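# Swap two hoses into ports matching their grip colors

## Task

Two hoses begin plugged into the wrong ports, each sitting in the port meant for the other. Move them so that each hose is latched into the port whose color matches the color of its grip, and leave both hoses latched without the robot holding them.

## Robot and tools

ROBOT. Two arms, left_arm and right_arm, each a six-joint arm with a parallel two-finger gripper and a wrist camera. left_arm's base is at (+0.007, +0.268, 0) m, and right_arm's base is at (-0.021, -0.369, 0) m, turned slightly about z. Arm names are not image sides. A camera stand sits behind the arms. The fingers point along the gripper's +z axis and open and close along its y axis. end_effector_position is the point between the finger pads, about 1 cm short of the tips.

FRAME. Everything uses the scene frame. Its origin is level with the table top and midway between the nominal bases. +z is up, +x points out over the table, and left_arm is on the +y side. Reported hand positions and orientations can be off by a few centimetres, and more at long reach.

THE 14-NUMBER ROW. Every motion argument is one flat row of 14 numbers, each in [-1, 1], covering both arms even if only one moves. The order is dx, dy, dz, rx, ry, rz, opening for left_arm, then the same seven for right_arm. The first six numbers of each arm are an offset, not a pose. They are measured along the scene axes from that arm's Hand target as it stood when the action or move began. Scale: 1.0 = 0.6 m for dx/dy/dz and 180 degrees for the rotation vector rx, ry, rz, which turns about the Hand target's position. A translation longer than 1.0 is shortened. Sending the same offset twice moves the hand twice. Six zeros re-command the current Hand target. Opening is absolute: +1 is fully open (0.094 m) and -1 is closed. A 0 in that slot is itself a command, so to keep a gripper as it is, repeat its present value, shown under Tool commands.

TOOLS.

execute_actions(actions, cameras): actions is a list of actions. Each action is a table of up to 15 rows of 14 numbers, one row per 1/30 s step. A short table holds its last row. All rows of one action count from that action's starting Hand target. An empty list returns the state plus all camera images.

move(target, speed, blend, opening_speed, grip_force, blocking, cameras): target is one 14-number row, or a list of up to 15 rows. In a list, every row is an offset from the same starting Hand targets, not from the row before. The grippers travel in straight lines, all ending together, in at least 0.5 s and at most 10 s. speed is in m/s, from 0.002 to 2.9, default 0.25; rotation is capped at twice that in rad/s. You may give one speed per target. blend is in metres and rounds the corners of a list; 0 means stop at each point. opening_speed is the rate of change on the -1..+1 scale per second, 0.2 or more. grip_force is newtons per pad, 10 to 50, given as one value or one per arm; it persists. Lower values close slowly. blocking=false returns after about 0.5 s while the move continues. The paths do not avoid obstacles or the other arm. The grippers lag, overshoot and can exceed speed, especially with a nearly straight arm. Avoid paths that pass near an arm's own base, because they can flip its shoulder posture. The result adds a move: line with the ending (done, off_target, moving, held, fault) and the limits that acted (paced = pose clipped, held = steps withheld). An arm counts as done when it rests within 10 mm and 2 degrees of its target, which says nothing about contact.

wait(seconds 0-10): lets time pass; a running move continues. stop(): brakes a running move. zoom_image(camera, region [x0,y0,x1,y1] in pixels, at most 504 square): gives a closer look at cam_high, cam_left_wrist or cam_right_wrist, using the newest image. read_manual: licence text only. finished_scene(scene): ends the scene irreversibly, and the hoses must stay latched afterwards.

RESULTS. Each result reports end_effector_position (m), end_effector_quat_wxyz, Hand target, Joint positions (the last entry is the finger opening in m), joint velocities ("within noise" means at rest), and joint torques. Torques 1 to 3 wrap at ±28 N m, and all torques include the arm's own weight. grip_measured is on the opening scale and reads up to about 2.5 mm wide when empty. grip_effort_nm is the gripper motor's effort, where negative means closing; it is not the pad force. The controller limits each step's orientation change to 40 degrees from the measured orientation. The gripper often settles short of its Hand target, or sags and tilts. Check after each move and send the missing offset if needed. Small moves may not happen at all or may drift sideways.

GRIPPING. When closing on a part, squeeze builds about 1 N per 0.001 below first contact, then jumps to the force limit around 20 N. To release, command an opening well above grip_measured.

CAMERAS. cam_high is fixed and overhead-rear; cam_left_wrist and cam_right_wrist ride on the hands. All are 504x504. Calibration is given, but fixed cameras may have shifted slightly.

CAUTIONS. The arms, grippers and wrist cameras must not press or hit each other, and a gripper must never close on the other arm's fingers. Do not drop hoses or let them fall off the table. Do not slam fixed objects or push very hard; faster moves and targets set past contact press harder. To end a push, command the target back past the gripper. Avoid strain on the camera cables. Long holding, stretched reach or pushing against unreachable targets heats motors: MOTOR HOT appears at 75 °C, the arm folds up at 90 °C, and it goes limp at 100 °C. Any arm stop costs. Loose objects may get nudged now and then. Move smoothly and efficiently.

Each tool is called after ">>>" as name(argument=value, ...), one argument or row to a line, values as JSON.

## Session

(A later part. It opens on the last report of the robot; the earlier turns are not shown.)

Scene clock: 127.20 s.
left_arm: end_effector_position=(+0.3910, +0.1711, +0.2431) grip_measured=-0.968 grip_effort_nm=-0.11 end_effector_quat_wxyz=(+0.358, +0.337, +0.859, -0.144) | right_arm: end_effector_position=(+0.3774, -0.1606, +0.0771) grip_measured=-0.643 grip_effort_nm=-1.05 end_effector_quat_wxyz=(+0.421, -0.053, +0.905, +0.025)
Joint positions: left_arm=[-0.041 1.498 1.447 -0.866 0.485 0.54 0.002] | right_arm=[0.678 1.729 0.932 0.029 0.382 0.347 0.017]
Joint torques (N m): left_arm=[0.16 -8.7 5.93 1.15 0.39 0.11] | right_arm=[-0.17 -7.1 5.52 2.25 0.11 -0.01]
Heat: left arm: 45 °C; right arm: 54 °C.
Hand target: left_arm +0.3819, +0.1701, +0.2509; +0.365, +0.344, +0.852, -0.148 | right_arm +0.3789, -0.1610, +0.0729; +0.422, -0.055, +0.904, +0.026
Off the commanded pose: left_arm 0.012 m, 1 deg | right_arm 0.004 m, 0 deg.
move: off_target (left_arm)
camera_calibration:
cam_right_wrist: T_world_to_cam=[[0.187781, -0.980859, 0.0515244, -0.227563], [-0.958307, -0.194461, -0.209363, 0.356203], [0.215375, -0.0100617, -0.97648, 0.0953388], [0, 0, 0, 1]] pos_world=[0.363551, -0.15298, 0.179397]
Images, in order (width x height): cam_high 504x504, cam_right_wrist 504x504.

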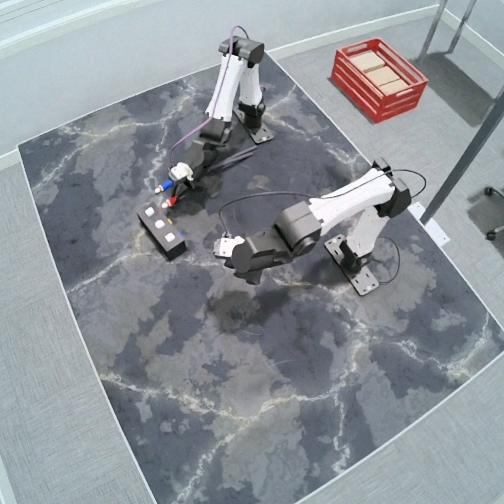

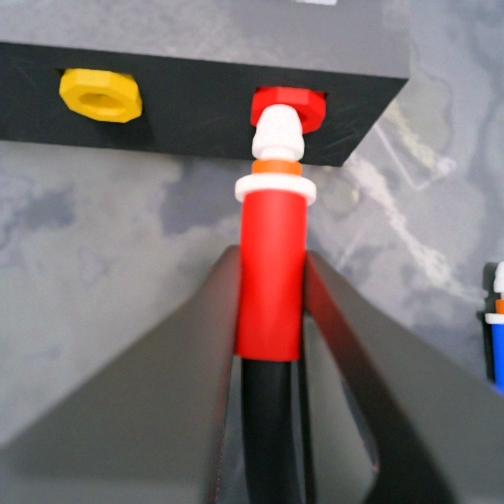

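>>> move(
  target=[
    [0, 0, 0, 0, 0, 0, -0.97, -0.0167, -0.0092, -0.005, 0, 0, 0, -0.8],
    [0, 0, 0, 0, 0, 0, -0.97, -0.0167, -0.0092, -0.0265, 0, 0, 0, -0.8],
  ],
  speed=0.06,
  blend=[0.004, 0],
  cameras=["cam_right_wrist", "cam_high"],
)

>>> zoom_image(
  camera="cam_right_wrist",
  region=[200, 60, 370, 230],
)

Scene clock: 129.07 s.
left_arm: end_effector_position=(+0.3910, +0.1711, +0.2431) grip_measured=-0.968 grip_effort_nm=-0.12 end_effector_quat_wxyz=(+0.358, +0.337, +0.859, -0.144) | right_arm: end_effector_position=(+0.3689, -0.1667, +0.0615) grip_measured=-0.643 grip_effort_nm=-1.04 end_effector_quat_wxyz=(+0.421, -0.053, +0.905, +0.025)
Joint positions: left_arm=[-0.041 1.498 1.447 -0.866 0.485 0.54 0.002] | right_arm=[0.678 1.729 0.857 0.104 0.381 0.347 0.017]
Joint torques (N m): left_arm=[0.17 -8.7 5.93 1.15 0.39 0.11] | right_arm=[0.25 -6.93 5.08 2.26 0.16 0.02]
Heat: left arm: 45 °C; right arm: 54 °C.
Hand target: left_arm +0.3819, +0.1701, +0.2509; +0.365, +0.344, +0.852, -0.148 | right_arm +0.3689, -0.1665, +0.0571; +0.422, -0.055, +0.904, +0.026
Off the commanded pose: left_arm 0.012 m, 1 deg | right_arm 0.004 m, 0 deg.
move: off_target (left_arm)
camera_calibration:
cam_right_wrist: T_world_to_cam=[[0.188054, -0.980827, 0.0511249, -0.231271], [-0.958206, -0.194645, -0.209655, 0.343569], [0.215586, -0.00956178, -0.976438, 0.0818716], [0, 0, 0, 1]] pos_world=[0.355051, -0.15918, 0.163797]
Images, in order (width x height): cam_high 504x504, cam_right_wrist 504x504.

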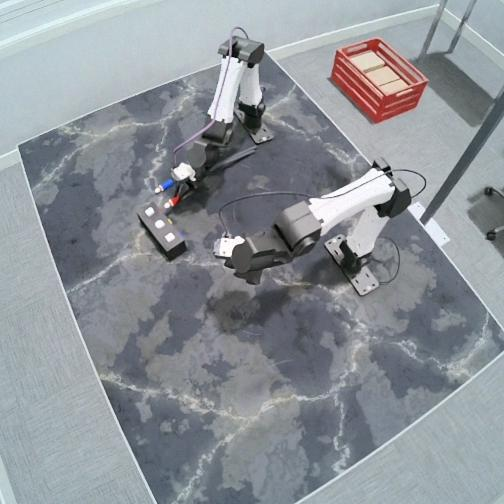

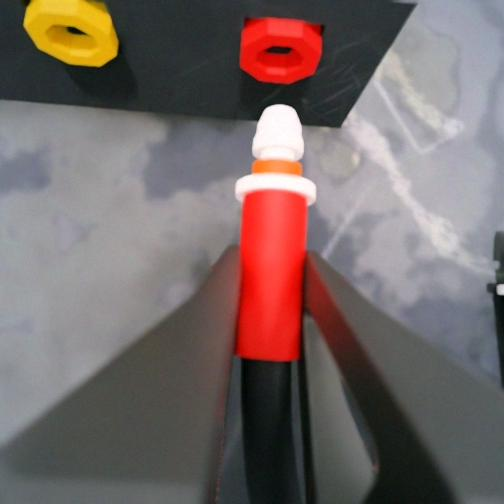

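Scaled by 2.965 from the camera's 504x504 image, which has a finer 720x720 frame.

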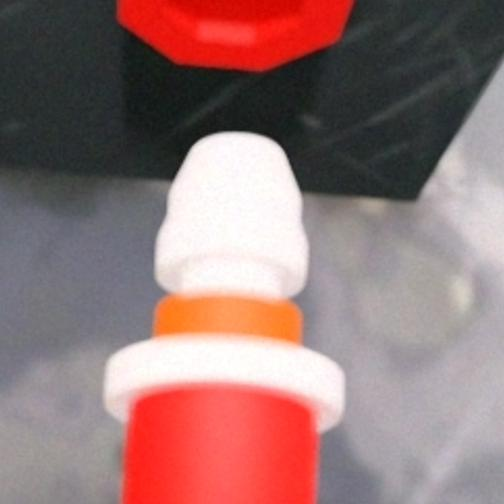

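>>> move(
  target=[0, 0, 0, 0, 0, 0, -0.97, 0.035, 0.0052, -0.002, 0, 0, 0, -0.8],
  speed=0.04,
  cameras=["cam_right_wrist", "cam_high"],
)

>>> zoom_image(
  camera="cam_right_wrist",
  region=[200, 40, 370, 210],
)

Scene clock: 130.23 s.
left_arm: end_effector_position=(+0.3910, +0.1711, +0.2431) grip_measured=-0.968 grip_effort_nm=-0.12 end_effector_quat_wxyz=(+0.358, +0.337, +0.859, -0.144) | right_arm: end_effector_position=(+0.3764, -0.1711, +0.0457) grip_measured=-0.643 grip_effort_nm=-1.05 end_effector_quat_wxyz=(+0.406, -0.057, +0.912, +0.016)
Joint positions: left_arm=[-0.041 1.498 1.447 -0.866 0.485 0.54 0.002] | right_arm=[0.654 1.787 0.88 0.107 0.365 0.329 0.017]
Joint torques (N m): left_arm=[0.17 -8.73 5.91 1.15 0.39 0.12] | right_arm=[-0.2 -6.82 9.22 2.16 0.11 -0.02]
Heat: left arm: 45 °C; right arm: 54 °C.
Hand target: left_arm +0.3819, +0.1701, +0.2509; +0.365, +0.344, +0.852, -0.148 | right_arm +0.3899, -0.1635, +0.0559; +0.422, -0.055, +0.904, +0.026
Off the commanded pose: left_arm 0.012 m, 1 deg | right_arm 0.019 m, 2 deg.
move: off_target (left_arm, right_arm)
camera_calibration:
cam_right_wrist: T_world_to_cam=[[0.189133, -0.979688, 0.0666322, -0.237079], [-0.964325, -0.198109, -0.175583, 0.346719], [0.185217, -0.0310465, -0.982207, 0.0728267], [0, 0, 0, 1]] pos_world=[0.365701, -0.161315, 0.148206]
Images, in order (width x height): cam_high 504x504, cam_right_wrist 504x504.

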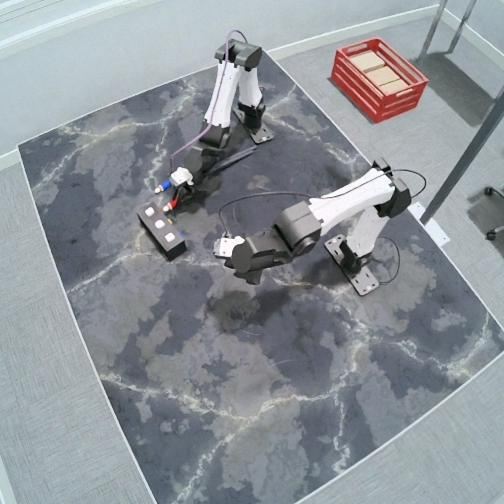

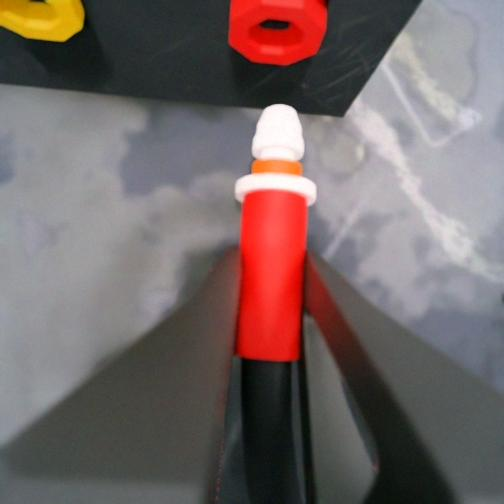

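Scaled by 2.965 from the camera's 504x504 image, which has a finer 720x720 frame.

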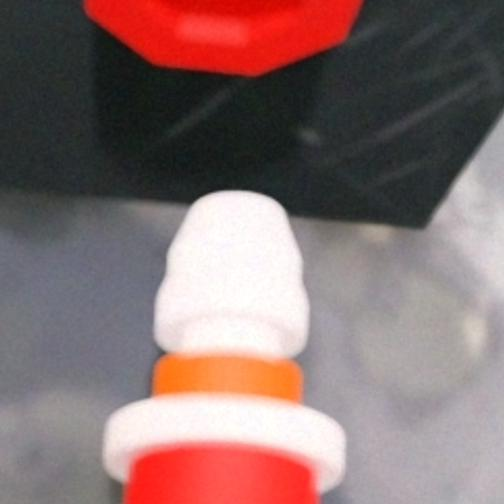

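>>> move(
  target=[0, 0, 0, 0, 0, 0, -0.97, -0.007, 0.0087, 0.026, 0, 0, 0, -0.8],
  speed=0.05,
  cameras=["cam_right_wrist"],
)

Scene clock: 131.43 s.
left_arm: end_effector_position=(+0.3910, +0.1711, +0.2431) grip_measured=-0.968 grip_effort_nm=-0.11 end_effector_quat_wxyz=(+0.358, +0.337, +0.859, -0.144) | right_arm: end_effector_position=(+0.3740, -0.1672, +0.0468) grip_measured=-0.643 grip_effort_nm=-1.04 end_effector_quat_wxyz=(+0.395, -0.065, +0.916, +0.012)
Joint positions: left_arm=[-0.041 1.498 1.447 -0.866 0.485 0.54 0.002] | right_arm=[0.664 1.787 0.908 0.052 0.364 0.329 0.017]
Joint torques (N m): left_arm=[0.16 -8.7 5.94 1.15 0.39 0.12] | right_arm=[0.66 -10.02 9.33 1.97 0.27 0.14]
Heat: left arm: 45 °C; right arm: 53 °C.
Hand target: left_arm +0.3819, +0.1701, +0.2509; +0.365, +0.344, +0.852, -0.148 | right_arm +0.3857, -0.1583, +0.0715; +0.422, -0.055, +0.904, +0.026
Off the commanded pose: left_arm 0.012 m, 1 deg | right_arm 0.029 m, 4 deg.
move: off_target (left_arm, right_arm)
camera_calibration:
cam_right_wrist: T_world_to_cam=[[0.201298, -0.97645, 0.0776205, -0.237425], [-0.965818, -0.211069, -0.150483, 0.342535], [0.163323, -0.0446753, -0.985561, 0.0805017], [0, 0, 0, 1]] pos_world=[0.365472, -0.155939, 0.149314]
Images, in order (width x height): cam_right_wrist 504x504.

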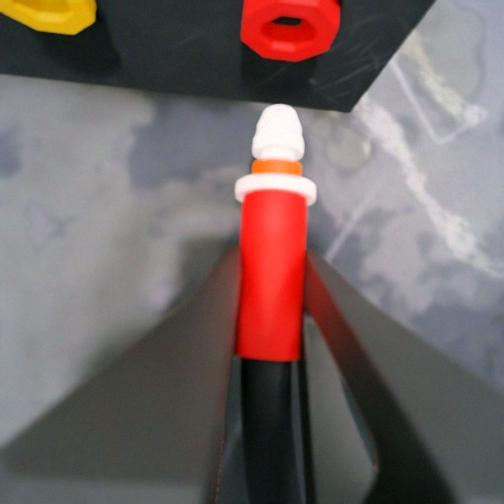

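>>> move(
  target=[
    [0, 0, 0, 0, 0, 0, -0.97, -0.1, -0.02, 0.04, 0, 0, 0, -0.8],
    [0, 0, 0, 0, 0, 0, -0.97, -0.009, -0.004, -0.0025, 0, 0, 0, -0.8],
  ],
  speed=[0.12, 0.06],
  cameras=["cam_right_wrist"],
)

Scene clock: 134.40 s.
left_arm: end_effector_position=(+0.3910, +0.1711, +0.2431) grip_measured=-0.968 grip_effort_nm=-0.12 end_effector_quat_wxyz=(+0.358, +0.337, +0.859, -0.144) | right_arm: end_effector_position=(+0.3661, -0.1693, +0.0578) grip_measured=-0.643 grip_effort_nm=-1.05 end_effector_quat_wxyz=(+0.404, -0.058, +0.913, +0.014)
Joint positions: left_arm=[-0.041 1.498 1.447 -0.866 0.485 0.54 0.002] | right_arm=[0.677 1.733 0.879 0.041 0.381 0.346 0.017]
Joint torques (N m): left_arm=[0.14 -8.7 5.94 1.15 0.39 0.11] | right_arm=[-0.09 -6.63 9.44 2.17 0.12 -0.04]
Heat: left arm: 45 °C; right arm: 53 °C.
Hand target: left_arm +0.3819, +0.1701, +0.2509; +0.365, +0.344, +0.852, -0.148 | right_arm +0.3803, -0.1607, +0.0699; +0.422, -0.055, +0.904, +0.026
Off the commanded pose: left_arm 0.012 m, 1 deg | right_arm 0.021 m, 3 deg.
move: off_target (left_arm, right_arm)
camera_calibration:
cam_right_wrist: T_world_to_cam=[[0.190077, -0.979244, 0.0703712, -0.234643], [-0.965069, -0.199527, -0.169795, 0.338935], [0.180312, -0.0356391, -0.982964, 0.0876402], [0, 0, 0, 1]] pos_world=[0.355894, -0.159022, 0.160209]
Images, in order (width x height): cam_right_wrist 504x504.

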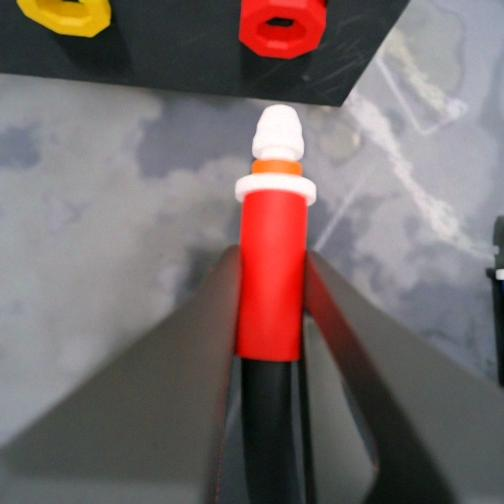

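>>> move(
  target=[0, 0, 0, 0, 0, 0, -0.97, 0.035, 0.0052, 0.0047, 0, 0, 0, -0.8],
  speed=0.05,
  cameras=["cam_right_wrist"],
)

>>> zoom_image(
  camera="cam_right_wrist",
  region=[200, 0, 370, 170],
)

Scene clock: 135.63 s.
left_arm: end_effector_position=(+0.3910, +0.1711, +0.2431) grip_measured=-0.968 grip_effort_nm=-0.12 end_effector_quat_wxyz=(+0.358, +0.337, +0.859, -0.144) | right_arm: end_effector_position=(+0.3881, -0.1646, +0.0617) grip_measured=-0.643 grip_effort_nm=-1.05 end_effector_quat_wxyz=(+0.407, -0.057, +0.911, +0.017)
Joint positions: left_arm=[-0.041 1.498 1.447 -0.866 0.485 0.54 0.002] | right_arm=[0.65 1.792 0.962 0.035 0.361 0.326 0.017]
Joint torques (N m): left_arm=[0.16 -8.72 5.94 1.16 0.4 0.11] | right_arm=[-0.13 -7.19 9.74 2.07 0.11 0.01]
Heat: left arm: 45 °C; right arm: 53 °C.
Hand target: left_arm +0.3819, +0.1701, +0.2509; +0.365, +0.344, +0.852, -0.148 | right_arm +0.4013, -0.1575, +0.0728; +0.422, -0.055, +0.904, +0.026
Off the commanded pose: left_arm 0.012 m, 1 deg | right_arm 0.019 m, 2 deg.
move: off_target (left_arm, right_arm)
camera_calibration:
cam_right_wrist: T_world_to_cam=[[0.189563, -0.979689, 0.0653833, -0.234085], [-0.963702, -0.198393, -0.17866, 0.362001], [0.188002, -0.0291428, -0.981736, 0.085792], [0, 0, 0, 1]] pos_world=[0.377106, -0.155012, 0.164205]
Images, in order (width x height): cam_right_wrist 504x504.

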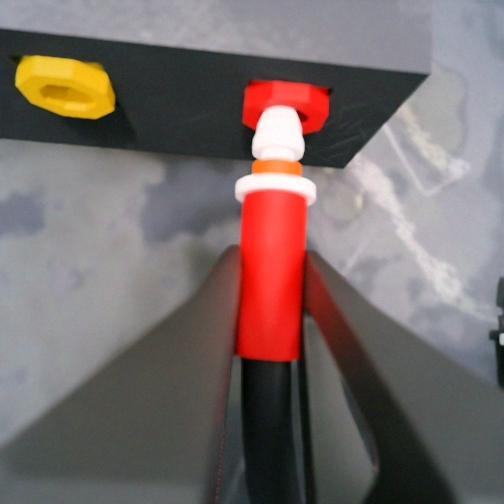

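Scaled by 2.965 from the camera's 504x504 image, which has a finer 720x720 frame.

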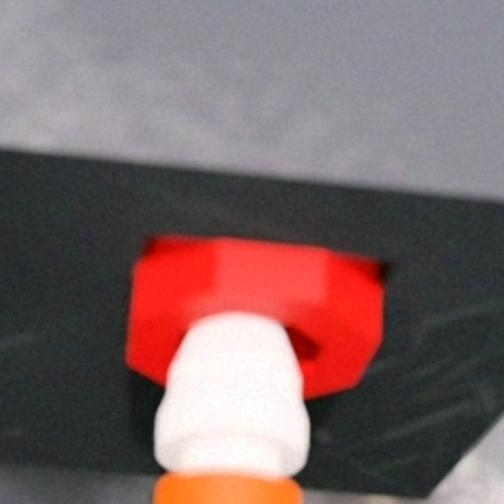

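>>> move(
  target=[0, 0, 0, 0, 0, 0, -0.97, 0.0495, 0.0033, -0.001, 0, 0, 0, -0.8],
  speed=0.04,
  cameras=["cam_right_wrist"],
)

>>> zoom_image(
  camera="cam_right_wrist",
  region=[200, 50, 370, 220],
)

Scene clock: 137.10 s.
left_arm: end_effector_position=(+0.3910, +0.1711, +0.2431) grip_measured=-0.968 grip_effort_nm=-0.11 end_effector_quat_wxyz=(+0.358, +0.337, +0.859, -0.144) | right_arm: end_effector_position=(+0.3994, -0.1650, +0.0546) grip_measured=-0.643 grip_effort_nm=-1.04 end_effector_quat_wxyz=(+0.382, -0.068, +0.922, +0.006)
Joint positions: left_arm=[-0.041 1.498 1.447 -0.866 0.485 0.54 0.002] | right_arm=[0.626 1.849 1.049 -0.049 0.334 0.299 0.017]
Joint torques (N m): left_arm=[0.16 -8.72 5.93 1.15 0.39 0.12] | right_arm=[-1.57 -6.22 11.04 2.79 0.1 -0.04]
Heat: left arm: 45 °C; right arm: 52 °C.
Hand target: left_arm +0.3819, +0.1701, +0.2509; +0.365, +0.344, +0.852, -0.148 | right_arm +0.4310, -0.1555, +0.0723; +0.422, -0.055, +0.904, +0.026
Off the commanded pose: left_arm 0.012 m, 1 deg | right_arm 0.037 m, 6 deg.
move: off_target (left_arm, right_arm)
camera_calibration:
cam_right_wrist: T_world_to_cam=[[0.205856, -0.97479, 0.0860665, -0.242998], [-0.969126, -0.215274, -0.120218, 0.367684], [0.135715, -0.0586616, -0.98901, 0.0930284], [0, 0, 0, 1]] pos_world=[0.393729, -0.152262, 0.157122]
Images, in order (width x height): cam_right_wrist 504x504.

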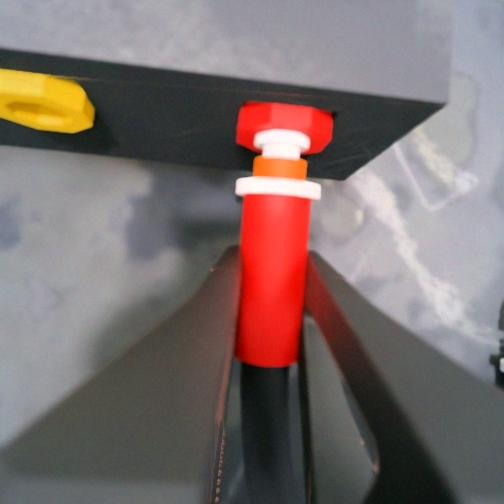

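Scaled by 2.965 from the camera's 504x504 image, which has a finer 720x720 frame.

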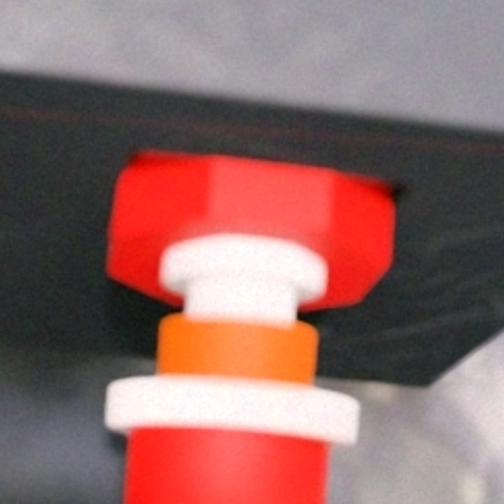

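>>> move(
  target=[0, 0, 0, 0, 0, 0, -0.97, 0.05, 0.0066, 0.012, 0, -0.02, 0, -0.8],
  speed=0.04,
  cameras=["cam_right_wrist"],
)

>>> zoom_image(
  camera="cam_right_wrist",
  region=[200, 50, 370, 220],
)

Scene clock: 138.53 s.
left_arm: end_effector_position=(+0.3910, +0.1711, +0.2431) grip_measured=-0.968 grip_effort_nm=-0.11 end_effector_quat_wxyz=(+0.358, +0.337, +0.859, -0.144) | right_arm: end_effector_position=(+0.4018, -0.1658, +0.0512) grip_measured=-0.643 grip_effort_nm=-1.04 end_effector_quat_wxyz=(+0.367, -0.084, +0.926, -0.005)
Joint positions: left_arm=[-0.041 1.498 1.447 -0.866 0.485 0.54 0.002] | right_arm=[0.619 1.871 1.088 -0.098 0.328 0.269 0.017]
Joint torques (N m): left_arm=[0.13 -8.72 5.96 1.15 0.39 0.12] | right_arm=[-2.73 -5.09 12.42 3.85 0.23 -0.1]
Heat: left arm: 45 °C; right arm: 52 °C.
Hand target: left_arm +0.3819, +0.1701, +0.2509; +0.365, +0.344, +0.852, -0.148 | right_arm +0.4610, -0.1516, +0.0795; +0.451, -0.056, +0.891, +0.024
Off the commanded pose: left_arm 0.012 m, 1 deg | right_arm 0.067 m, 11 deg.
move: off_target (left_arm, right_arm)
camera_calibration:
cam_right_wrist: T_world_to_cam=[[0.227527, -0.967091, 0.11387, -0.252795], [-0.967627, -0.237656, -0.0849514, 0.363381], [0.109218, -0.0908552, -0.989857, 0.0946503], [0, 0, 0, 1]] pos_world=[0.398798, -0.149516, 0.153346]
Images, in order (width x height): cam_right_wrist 504x504.

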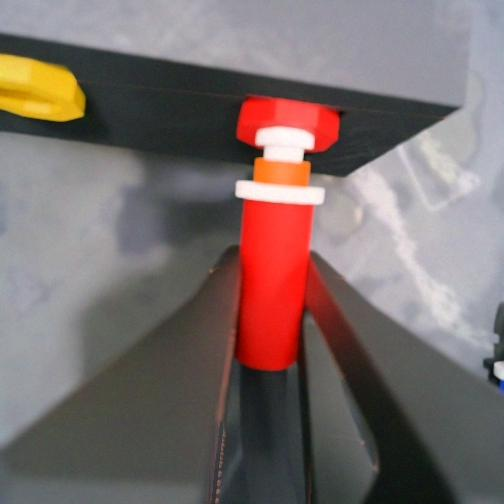

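Scaled by 2.965 from the camera's 504x504 image, which has a finer 720x720 frame.

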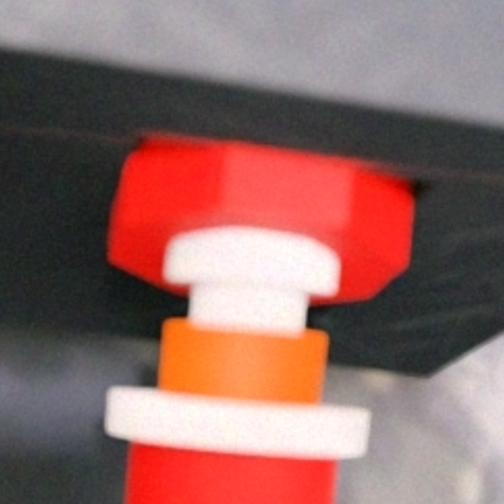

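>>> move(
  target=[0, 0, 0, 0, 0, 0, -0.97, -0.06, -0.01, 0.03, 0, 0.02, 0, -0.8],
  speed=0.06,
  cameras=["cam_right_wrist"],
)

>>> zoom_image(
  camera="cam_right_wrist",
  region=[200, 50, 370, 220],
)

Scene clock: 139.70 s.
left_arm: end_effector_position=(+0.3910, +0.1711, +0.2431) grip_measured=-0.968 grip_effort_nm=-0.12 end_effector_quat_wxyz=(+0.358, +0.337, +0.859, -0.144) | right_arm: end_effector_position=(+0.4001, -0.1660, +0.0512) grip_measured=-0.644 grip_effort_nm=-1.04 end_effector_quat_wxyz=(+0.364, -0.082, +0.928, -0.003)
Joint positions: left_arm=[-0.041 1.498 1.447 -0.866 0.485 0.54 0.002] | right_arm=[0.619 1.867 1.088 -0.108 0.323 0.276 0.017]
Joint torques (N m): left_arm=[0.16 -8.7 5.94 1.15 0.39 0.12] | right_arm=[-0.68 -13.15 9.95 2.38 0.21 0.21]
Heat: left arm: 45 °C; right arm: 52 °C.
Hand target: left_arm +0.3819, +0.1701, +0.2509; +0.365, +0.344, +0.852, -0.148 | right_arm +0.4250, -0.1576, +0.0973; +0.422, -0.055, +0.904, +0.026
Off the commanded pose: left_arm 0.012 m, 1 deg | right_arm 0.053 m, 9 deg.
move: off_target (left_arm, right_arm)
camera_calibration:
cam_right_wrist: T_world_to_cam=[[0.226091, -0.968174, 0.107337, -0.251856], [-0.968842, -0.23494, -0.0784135, 0.362229], [0.101136, -0.0862639, -0.991126, 0.0988829], [0, 0, 0, 1]] pos_world=[0.397884, -0.150208, 0.153442]
Images, in order (width x height): cam_right_wrist 504x504.

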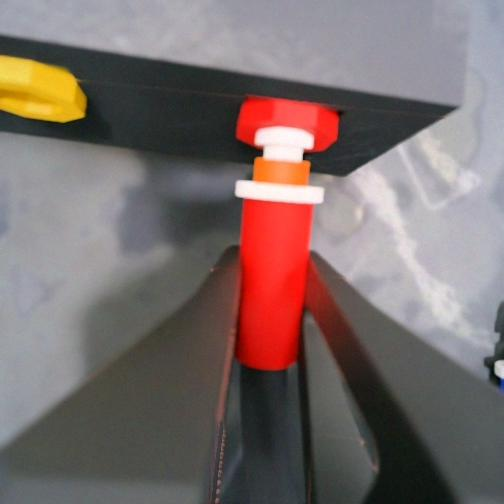

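Scaled by 2.965 from the camera's 504x504 image, which has a finer 720x720 frame.

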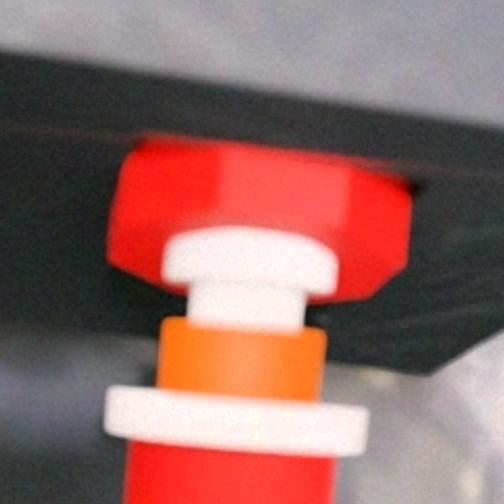

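>>> move(
  target=[0, 0, 0, 0, 0, 0, -0.97, -0.02, -0.003, 0.03, 0, 0, 0, -0.8],
  speed=0.06,
  cameras=["cam_right_wrist"],
)

Scene clock: 141.53 s.
left_arm: end_effector_position=(+0.3910, +0.1711, +0.2431) grip_measured=-0.968 grip_effort_nm=-0.11 end_effector_quat_wxyz=(+0.358, +0.337, +0.859, -0.144) | right_arm: end_effector_position=(+0.3967, -0.1673, +0.0783) grip_measured=-0.644 grip_effort_nm=-1.05 end_effector_quat_wxyz=(+0.378, -0.072, +0.923, +0.006)
Joint positions: left_arm=[-0.041 1.498 1.447 -0.866 0.485 0.54 0.002] | right_arm=[0.622 1.792 1.088 -0.149 0.326 0.291 0.017]
Joint torques (N m): left_arm=[0.14 -8.72 5.96 1.15 0.39 0.12] | right_arm=[0.25 -11.62 10.06 2.16 0.27 0.17]
Heat: left arm: 45 °C; right arm: 53 °C.
Hand target: left_arm +0.3819, +0.1701, +0.2509; +0.365, +0.344, +0.852, -0.148 | right_arm +0.4130, -0.1594, +0.1153; +0.422, -0.055, +0.904, +0.026
Off the commanded pose: left_arm 0.012 m, 1 deg | right_arm 0.041 m, 6 deg.
move: off_target (left_arm, right_arm)
camera_calibration:
cam_right_wrist: T_world_to_cam=[[0.213687, -0.972928, 0.0880247, -0.249595], [-0.96829, -0.22288, -0.112871, 0.365254], [0.129434, -0.0611144, -0.989703, 0.118851], [0, 0, 0, 1]] pos_world=[0.391623, -0.154167, 0.180824]
Images, in order (width x height): cam_right_wrist 504x504.

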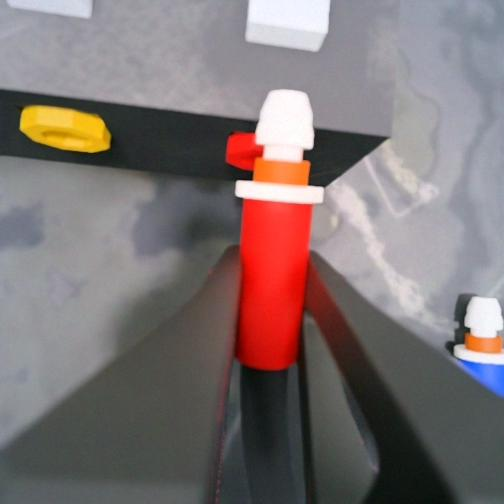

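>>> move(
  target=[
    [0, 0, 0, 0, 0, 0, -0.97, -0.13, -0.021, -0.034, 0, 0, 0, -0.8],
    [0, 0, 0, 0, 0, 0, -0.97, -0.0258, -0.0005, -0.0708, 0, 0, 0, -0.8],
  ],
  speed=[0.12, 0.05],
  cameras=["cam_right_wrist"],
)

>>> zoom_image(
  camera="cam_right_wrist",
  region=[200, 40, 370, 210],
)

Scene clock: 144.97 s.
left_arm: end_effector_position=(+0.3910, +0.1711, +0.2431) grip_measured=-0.968 grip_effort_nm=-0.11 end_effector_quat_wxyz=(+0.358, +0.337, +0.859, -0.144) | right_arm: end_effector_position=(+0.3824, -0.1682, +0.0602) grip_measured=-0.644 grip_effort_nm=-1.05 end_effector_quat_wxyz=(+0.402, -0.058, +0.914, +0.014)
Joint positions: left_arm=[-0.041 1.498 1.447 -0.866 0.485 0.54 0.002] | right_arm=[0.65 1.775 0.944 0.022 0.361 0.326 0.017]
Joint torques (N m): left_arm=[0.14 -8.7 5.94 1.15 0.39 0.12] | right_arm=[-0.18 -7.02 9.63 2.22 0.1 0]
Heat: left arm: 45 °C; right arm: 52 °C.
Hand target: left_arm +0.3819, +0.1701, +0.2509; +0.365, +0.344, +0.852, -0.148 | right_arm +0.3976, -0.1597, +0.0730; +0.422, -0.055, +0.904, +0.026
Off the commanded pose: left_arm 0.012 m, 1 deg | right_arm 0.021 m, 3 deg.
move: off_target (left_arm, right_arm)
camera_calibration:
cam_right_wrist: T_world_to_cam=[[0.19013, -0.979242, 0.0702584, -0.236917], [-0.965706, -0.19943, -0.166253, 0.355366], [0.176814, -0.0362393, -0.983577, 0.0884349], [0, 0, 0, 1]] pos_world=[0.372588, -0.157923, 0.162709]
Images, in order (width x height): cam_right_wrist 504x504.

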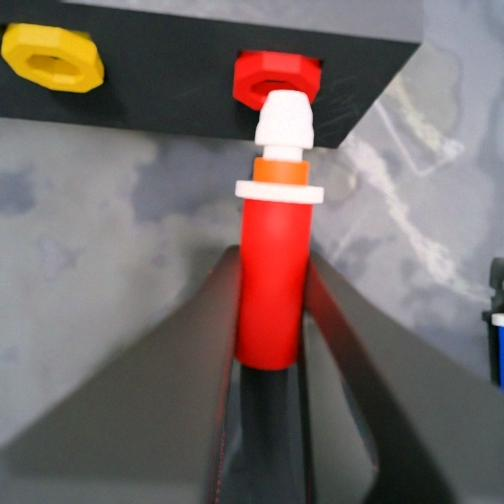

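Scaled by 2.965 from the camera's 504x504 image, which has a finer 720x720 frame.

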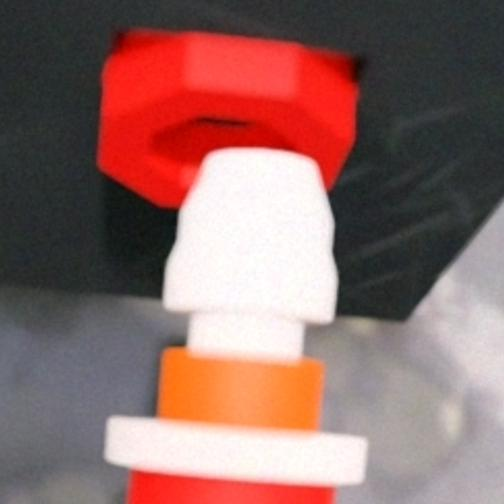

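>>> move(
  target=[
    [0, 0, 0, 0, 0, 0, -0.97, -0.1, -0.015, 0.025, -0.0088, 0.0717, 0, -0.8],
    [0, 0, 0, 0, 0, 0, -0.97, -0.025, -0.003, 0.003, -0.0088, 0.0717, 0, -0.8],
  ],
  speed=[0.12, 0.05],
  cameras=["cam_right_wrist"],
)

>>> zoom_image(
  camera="cam_right_wrist",
  region=[200, 20, 370, 220],
)

Scene clock: 148.60 s.
left_arm: end_effector_position=(+0.3910, +0.1711, +0.2431) grip_measured=-0.968 grip_effort_nm=-0.11 end_effector_quat_wxyz=(+0.358, +0.337, +0.859, -0.144) | right_arm: end_effector_position=(+0.3679, -0.1697, +0.0641) grip_measured=-0.644 grip_effort_nm=-1.05 end_effector_quat_wxyz=(+0.299, -0.058, +0.952, +0.008)
Joint positions: left_arm=[-0.041 1.498 1.447 -0.866 0.485 0.54 0.002] | right_arm=[0.633 1.79 1.138 -0.369 0.274 0.382 0.017]
Joint torques (N m): left_arm=[0.16 -8.72 5.91 1.15 0.39 0.12] | right_arm=[-0.08 -7.36 9.96 1.82 0.09 0]
Heat: left arm: 45 °C; right arm: 52 °C.
Hand target: left_arm +0.3819, +0.1701, +0.2509; +0.365, +0.344, +0.852, -0.148 | right_arm +0.3825, -0.1615, +0.0746; +0.317, -0.057, +0.946, +0.019
Off the commanded pose: left_arm 0.012 m, 1 deg | right_arm 0.020 m, 3 deg.
move: off_target (left_arm, right_arm)
camera_calibration:
cam_right_wrist: T_world_to_cam=[[0.197885, -0.978864, 0.0516434, -0.237438], [-0.979352, -0.195211, 0.0525512, 0.333437], [-0.0413591, -0.0609761, -0.997282, 0.171671], [0, 0, 0, 1]] pos_world=[0.380638, -0.156861, 0.165944]
Images, in order (width x height): cam_right_wrist 504x504.

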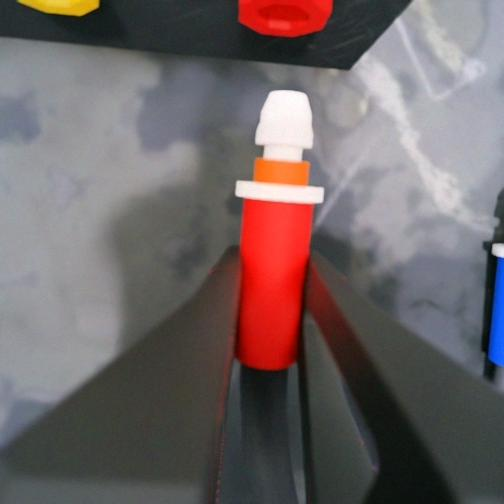

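Scaled by 2.520 from the camera's 504x504 image, which has a finer 720x720 frame.

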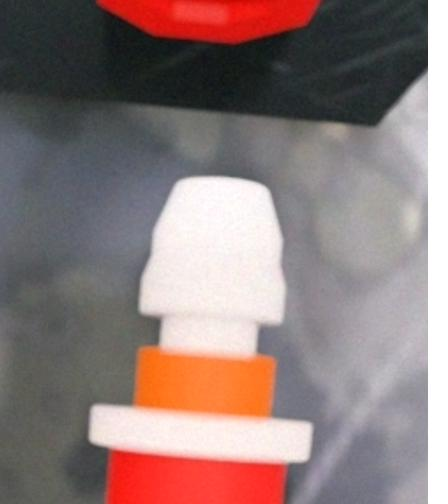

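>>> move(
  target=[
    [0, 0, 0, 0, 0, 0, -0.97, -0.07, -0.009, 0.025, -0.0037, 0.0303, 0, -0.8],
    [0, 0, 0, 0, 0, 0, -0.97, 0.0092, 0.002, -0.0052, -0.0037, 0.0303, 0, -0.8],
  ],
  speed=[0.12, 0.05],
  cameras=["cam_right_wrist"],
)

>>> zoom_image(
  camera="cam_right_wrist",
  region=[200, 0, 370, 220],
)

Scene clock: 151.50 s.
left_arm: end_effector_position=(+0.3910, +0.1711, +0.2431) grip_measured=-0.968 grip_effort_nm=-0.12 end_effector_quat_wxyz=(+0.358, +0.337, +0.859, -0.144) | right_arm: end_effector_position=(+0.3738, -0.1678, +0.0622) grip_measured=-0.644 grip_effort_nm=-1.05 end_effector_quat_wxyz=(+0.254, -0.058, +0.965, +0.006)
Joint positions: left_arm=[-0.041 1.498 1.447 -0.866 0.485 0.54 0.002] | right_arm=[0.612 1.861 1.27 -0.515 0.228 0.385 0.017]
Joint torques (N m): left_arm=[0.17 -8.7 5.94 1.15 0.39 0.11] | right_arm=[-0.16 -7.88 10 1.62 0.06 -0.02]
Heat: left arm: 45 °C; right arm: 52 °C.
Hand target: left_arm +0.3819, +0.1701, +0.2509; +0.365, +0.344, +0.852, -0.148 | right_arm +0.3880, -0.1602, +0.0716; +0.272, -0.058, +0.961, +0.017
Off the commanded pose: left_arm 0.012 m, 1 deg | right_arm 0.019 m, 2 deg.
move: off_target (left_arm, right_arm)
camera_calibration:
cam_right_wrist: T_world_to_cam=[[0.200462, -0.978778, 0.0425385, -0.236977], [-0.97057, -0.192492, 0.144706, 0.331107], [-0.133446, -0.0702946, -0.98856, 0.20253], [0, 0, 0, 1]] pos_world=[0.395894, -0.153975, 0.162381]
Images, in order (width x height): cam_right_wrist 504x504.

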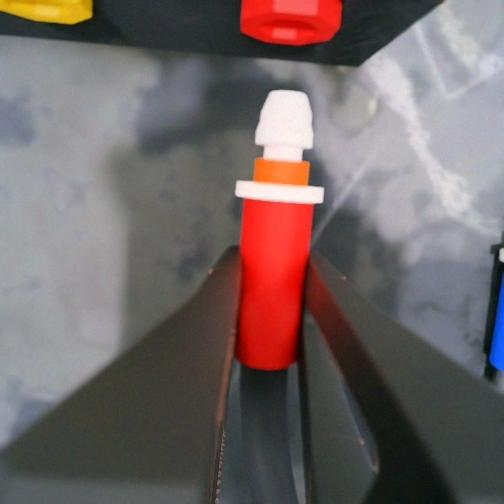

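Scaled by 2.291 from the camera's 504x504 image, which has a finer 720x720 frame.

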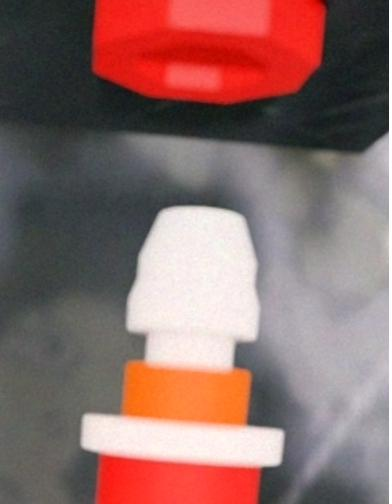

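>>> move(
  target=[
    [0, 0, 0, 0, 0, 0, -0.97, 0.025, 0.0037, 0.0, 0, 0, 0, -0.8],
    [0, 0, 0, 0, 0, 0, -0.97, 0.07, 0.0103, 0.022, 0, 0, 0, -0.8],
  ],
  speed=[0.05, 0.04],
  blend=[0.005, 0],
  cameras=["cam_right_wrist"],
)

>>> zoom_image(
  camera="cam_right_wrist",
  region=[200, 0, 370, 220],
)

Scene clock: 154.40 s.
left_arm: end_effector_position=(+0.3910, +0.1711, +0.2431) grip_measured=-0.968 grip_effort_nm=-0.11 end_effector_quat_wxyz=(+0.358, +0.337, +0.859, -0.144) | right_arm: end_effector_position=(+0.3903, -0.1644, +0.0653) grip_measured=-0.644 grip_effort_nm=-1.05 end_effector_quat_wxyz=(+0.210, -0.072, +0.975, -0.001)
Joint positions: left_arm=[-0.041 1.498 1.447 -0.866 0.485 0.54 0.002] | right_arm=[0.583 1.971 1.474 -0.69 0.185 0.349 0.017]
Joint torques (N m): left_arm=[0.16 -8.7 5.93 1.15 0.39 0.12] | right_arm=[-1.18 -8.53 11.43 2.36 0.31 0]
Heat: left arm: 45 °C; right arm: 53 °C.
Hand target: left_arm +0.3819, +0.1701, +0.2509; +0.365, +0.344, +0.852, -0.148 | right_arm +0.4300, -0.1541, +0.0848; +0.272, -0.058, +0.961, +0.016
Off the commanded pose: left_arm 0.012 m, 1 deg | right_arm 0.045 m, 8 deg.
move: off_target (left_arm, right_arm)
camera_calibration:
cam_right_wrist: T_world_to_cam=[[0.225101, -0.973141, 0.0482335, -0.246242], [-0.949444, -0.207964, 0.235173, 0.33065], [-0.218826, -0.0987328, -0.970756, 0.235407], [0, 0, 0, 1]] pos_world=[0.420876, -0.147623, 0.16264]
Images, in order (width x height): cam_right_wrist 504x504.

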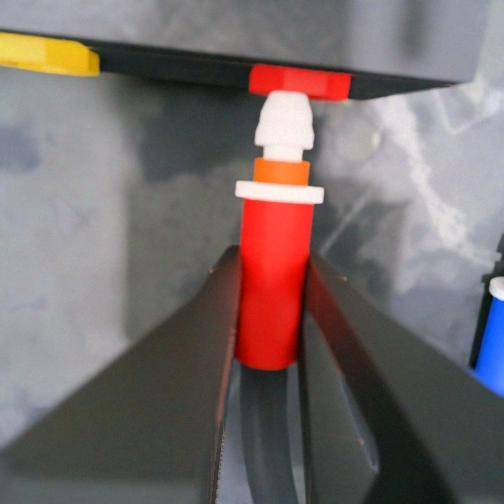

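Scaled by 2.291 from the camera's 504x504 image, which has a finer 720x720 frame.

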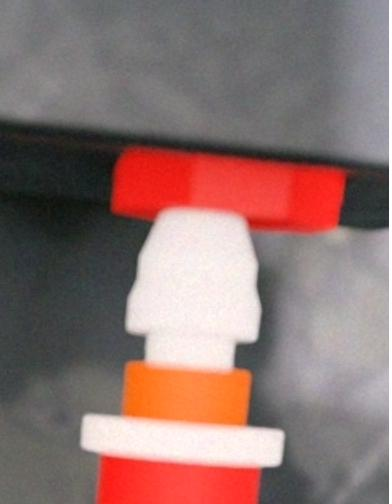

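>>> move(
  target=[0, 0, 0, 0, 0, 0, -0.97, -0.015, -0.002, -0.008, 0.008, -0.066, 0, -0.8],
  speed=0.04,
  cameras=["cam_right_wrist"],
)

>>> zoom_image(
  camera="cam_right_wrist",
  region=[200, 0, 370, 220],
)

Scene clock: 157.83 s.
left_arm: end_effector_position=(+0.3910, +0.1711, +0.2431) grip_measured=-0.968 grip_effort_nm=-0.11 end_effector_quat_wxyz=(+0.358, +0.337, +0.859, -0.144) | right_arm: end_effector_position=(+0.4001, -0.1642, +0.0545) grip_measured=-0.644 grip_effort_nm=-1.05 end_effector_quat_wxyz=(+0.312, -0.064, +0.948, +0.000)
Joint positions: left_arm=[-0.041 1.498 1.447 -0.866 0.485 0.54 0.002] | right_arm=[0.608 1.903 1.227 -0.32 0.283 0.337 0.017]
Joint torques (N m): left_arm=[0.16 -8.72 5.96 1.15 0.39 0.12] | right_arm=[0.01 -11.86 6.09 2.88 0.29 -0.06]
Heat: left arm: 45 °C; right arm: 53 °C.
Hand target: left_arm +0.3819, +0.1701, +0.2509; +0.365, +0.344, +0.852, -0.148 | right_arm +0.4211, -0.1554, +0.0801; +0.370, -0.056, +0.927, +0.022
Off the commanded pose: left_arm 0.012 m, 1 deg | right_arm 0.034 m, 8 deg.
move: off_target (left_arm, right_arm)
camera_calibration:
cam_right_wrist: T_world_to_cam=[[0.202651, -0.976413, 0.0745012, -0.240684], [-0.979165, -0.201036, 0.0286516, 0.36681], [-0.0129983, -0.0787553, -0.996809, 0.149504], [0, 0, 0, 1]] pos_world=[0.409886, -0.14949, 0.156449]
Images, in order (width x height): cam_right_wrist 504x504.

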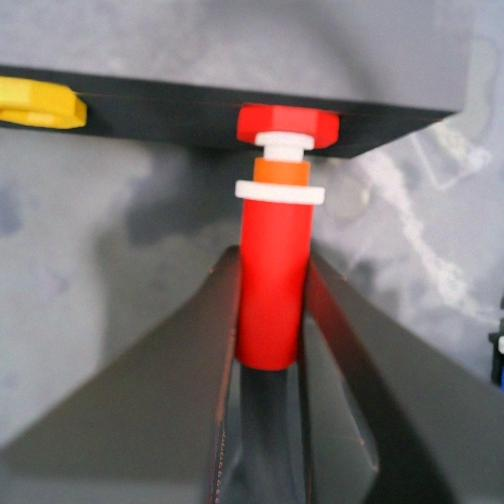

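Scaled by 2.291 from the camera's 504x504 image, which has a finer 720x720 frame.

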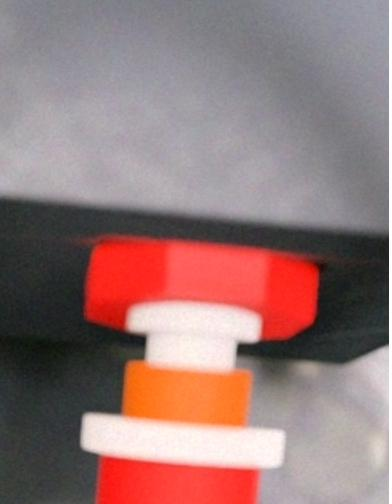

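>>> move(
  target=[
    [0, 0, 0, 0, 0, 0, -0.97, 0.045, 0.0066, 0.01, -0.0044, 0.0358, 0, -0.8],
    [0, 0, 0, 0, 0, 0, -0.97, 0.05, 0.0075, 0.05, -0.0044, 0.0358, 0, -0.8],
  ],
  speed=[0.04, 0.02],
  blend=[0.01, 0],
  cameras=["cam_right_wrist"],
)

>>> zoom_image(
  camera="cam_right_wrist",
  region=[200, 0, 370, 220],
)

Scene clock: 161.17 s.
left_arm: end_effector_position=(+0.3910, +0.1711, +0.2431) grip_measured=-0.968 grip_effort_nm=-0.11 end_effector_quat_wxyz=(+0.358, +0.337, +0.859, -0.144) | right_arm: end_effector_position=(+0.4009, -0.1651, +0.0638) grip_measured=-0.644 grip_effort_nm=-1.05 end_effector_quat_wxyz=(+0.226, -0.076, +0.971, -0.004)
Joint positions: left_arm=[-0.041 1.498 1.447 -0.866 0.485 0.54 0.002] | right_arm=[0.575 1.985 1.475 -0.648 0.197 0.326 0.017]
Joint torques (N m): left_arm=[0.16 -8.72 5.94 1.15 0.4 0.12] | right_arm=[-0.8 -11.63 13.78 2.41 0.5 0.03]
Heat: left arm: 45 °C; right arm: 54 °C.
Hand target: left_arm +0.3819, +0.1701, +0.2509; +0.365, +0.344, +0.852, -0.148 | right_arm +0.4511, -0.1508, +0.1101; +0.317, -0.057, +0.946, +0.019
Off the commanded pose: left_arm 0.012 m, 1 deg | right_arm 0.070 m, 11 deg.
move: off_target (left_arm, right_arm)
camera_calibration:
cam_right_wrist: T_world_to_cam=[[0.231615, -0.970916, 0.0606411, -0.25223], [-0.95468, -0.214879, 0.205946, 0.343655], [-0.186926, -0.105593, -0.976683, 0.2227], [0, 0, 0, 1]] pos_world=[0.428129, -0.147535, 0.162028]
Images, in order (width x height): cam_right_wrist 504x504.

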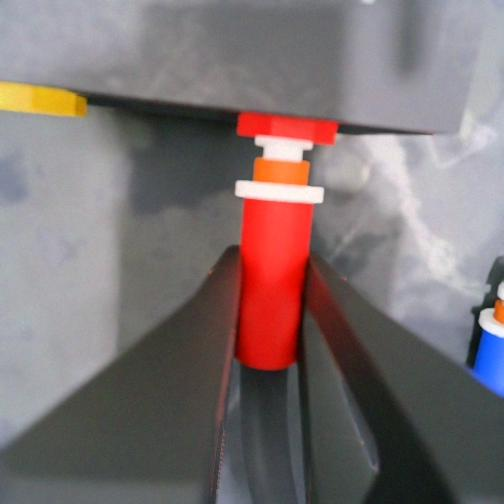

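Scaled by 2.291 from the camera's 504x504 image, which has a finer 720x720 frame.

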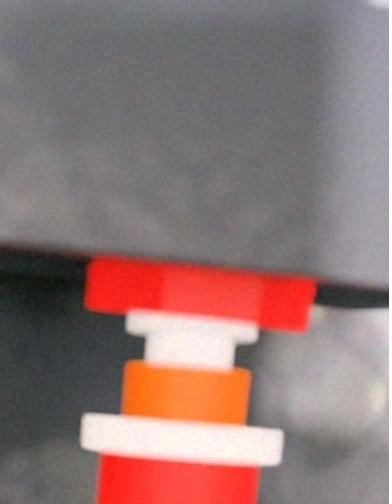

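>>> move(
  target=[0, 0, 0, 0, 0, 0, -0.97, 0.09, 0.0135, 0.02, 0.004, -0.033, 0, -0.8],
  speed=0.04,
  cameras=["cam_right_wrist"],
)

>>> zoom_image(
  camera="cam_right_wrist",
  region=[200, 0, 370, 220],
)

Scene clock: 163.43 s.
left_arm: end_effector_position=(+0.3910, +0.1711, +0.2431) grip_measured=-0.968 grip_effort_nm=-0.11 end_effector_quat_wxyz=(+0.358, +0.337, +0.859, -0.144) | right_arm: end_effector_position=(+0.4035, -0.1659, +0.0663) grip_measured=-0.644 grip_effort_nm=-1.05 end_effector_quat_wxyz=(+0.197, -0.094, +0.976, -0.013)
Joint positions: left_arm=[-0.041 1.498 1.447 -0.866 0.485 0.54 0.002] | right_arm=[0.564 2.032 1.577 -0.759 0.18 0.289 0.017]
Joint torques (N m): left_arm=[0.16 -8.7 5.94 1.15 0.39 0.12] | right_arm=[-2.36 -11.04 15.32 4 0.87 0.01]
Heat: left arm: 45 °C; right arm: 55 °C.
Hand target: left_arm +0.3819, +0.1701, +0.2509; +0.365, +0.344, +0.852, -0.148 | right_arm +0.5051, -0.1427, +0.1220; +0.366, -0.056, +0.929, +0.022
Off the commanded pose: left_arm 0.012 m, 1 deg | right_arm 0.118 m, 21 deg.
move: off_target (left_arm, right_arm)
camera_calibration:
cam_right_wrist: T_world_to_cam=[[0.263599, -0.961726, 0.0748183, -0.266145], [-0.935005, -0.235658, 0.265012, 0.330225], [-0.237238, -0.139813, -0.961338, 0.239228], [0, 0, 0, 1]] pos_world=[0.435671, -0.144691, 0.162378]
Images, in order (width x height): cam_right_wrist 504x504.

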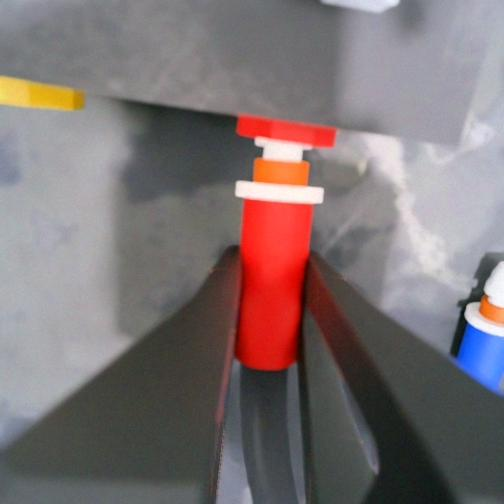

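Scaled by 2.291 from the camera's 504x504 image, which has a finer 720x720 frame.

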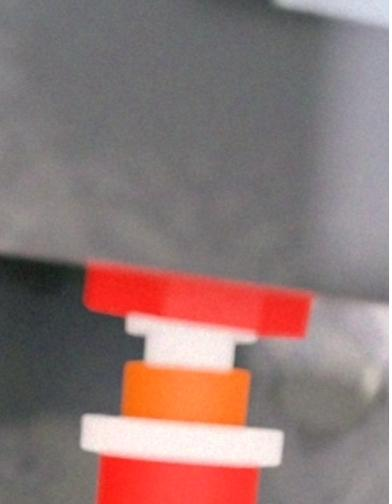

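>>> move(
  target=[0, 0, 0, 0, 0, 0, -0.97, 0.12, 0.018, -0.01, 0.01, -0.08, 0, -0.8],
  speed=0.06,
  cameras=["cam_right_wrist"],
)

>>> zoom_image(
  camera="cam_right_wrist",
  region=[200, 0, 370, 220],
)

Scene clock: 166.50 s.
left_arm: end_effector_position=(+0.3910, +0.1711, +0.2431) grip_measured=-0.968 grip_effort_nm=-0.11 end_effector_quat_wxyz=(+0.358, +0.337, +0.859, -0.144) | right_arm: end_effector_position=(+0.4060, -0.1669, +0.0661) grip_measured=-0.644 grip_effort_nm=-1.04 end_effector_quat_wxyz=(+0.200, -0.113, +0.973, -0.016)
Joint positions: left_arm=[-0.041 1.498 1.447 -0.866 0.485 0.54 0.002] | right_arm=[0.56 2.035 1.577 -0.75 0.181 0.244 0.017]
Joint torques (N m): left_arm=[0.16 -8.73 5.96 1.15 0.39 0.11] | right_arm=[-4.19 -8.61 15.09 6.25 1.34 -0.02]
Heat: left arm: 45 °C; right arm: 57 °C.
Hand target: left_arm +0.3819, +0.1701, +0.2509; +0.365, +0.344, +0.852, -0.148 | right_arm +0.5771, -0.1319, +0.1160; +0.480, -0.053, +0.875, +0.029
Off the commanded pose: left_arm 0.012 m, 1 deg | right_arm 0.182 m, 35 deg.
move: off_target (left_arm, right_arm)
camera_calibration:
cam_right_wrist: T_world_to_cam=[[0.298551, -0.950078, 0.0906555, -0.280956], [-0.927395, -0.266361, 0.262659, 0.324358], [-0.225399, -0.162491, -0.960621, 0.230801], [0, 0, 0, 1]] pos_world=[0.43671, -0.143031, 0.161986]
Images, in order (width x height): cam_right_wrist 504x504.

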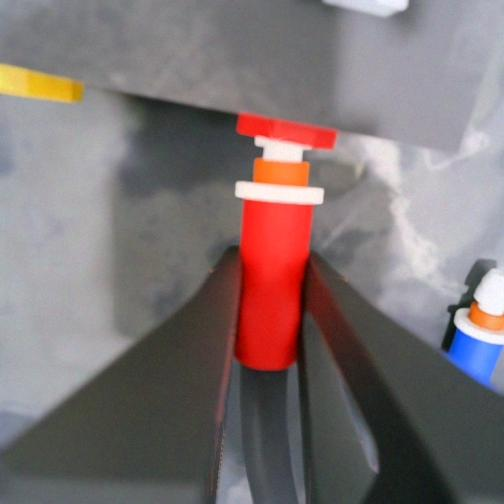

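Scaled by 2.291 from the camera's 504x504 image, which has a finer 720x720 frame.

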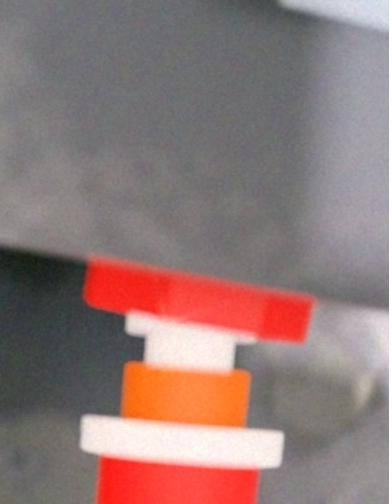

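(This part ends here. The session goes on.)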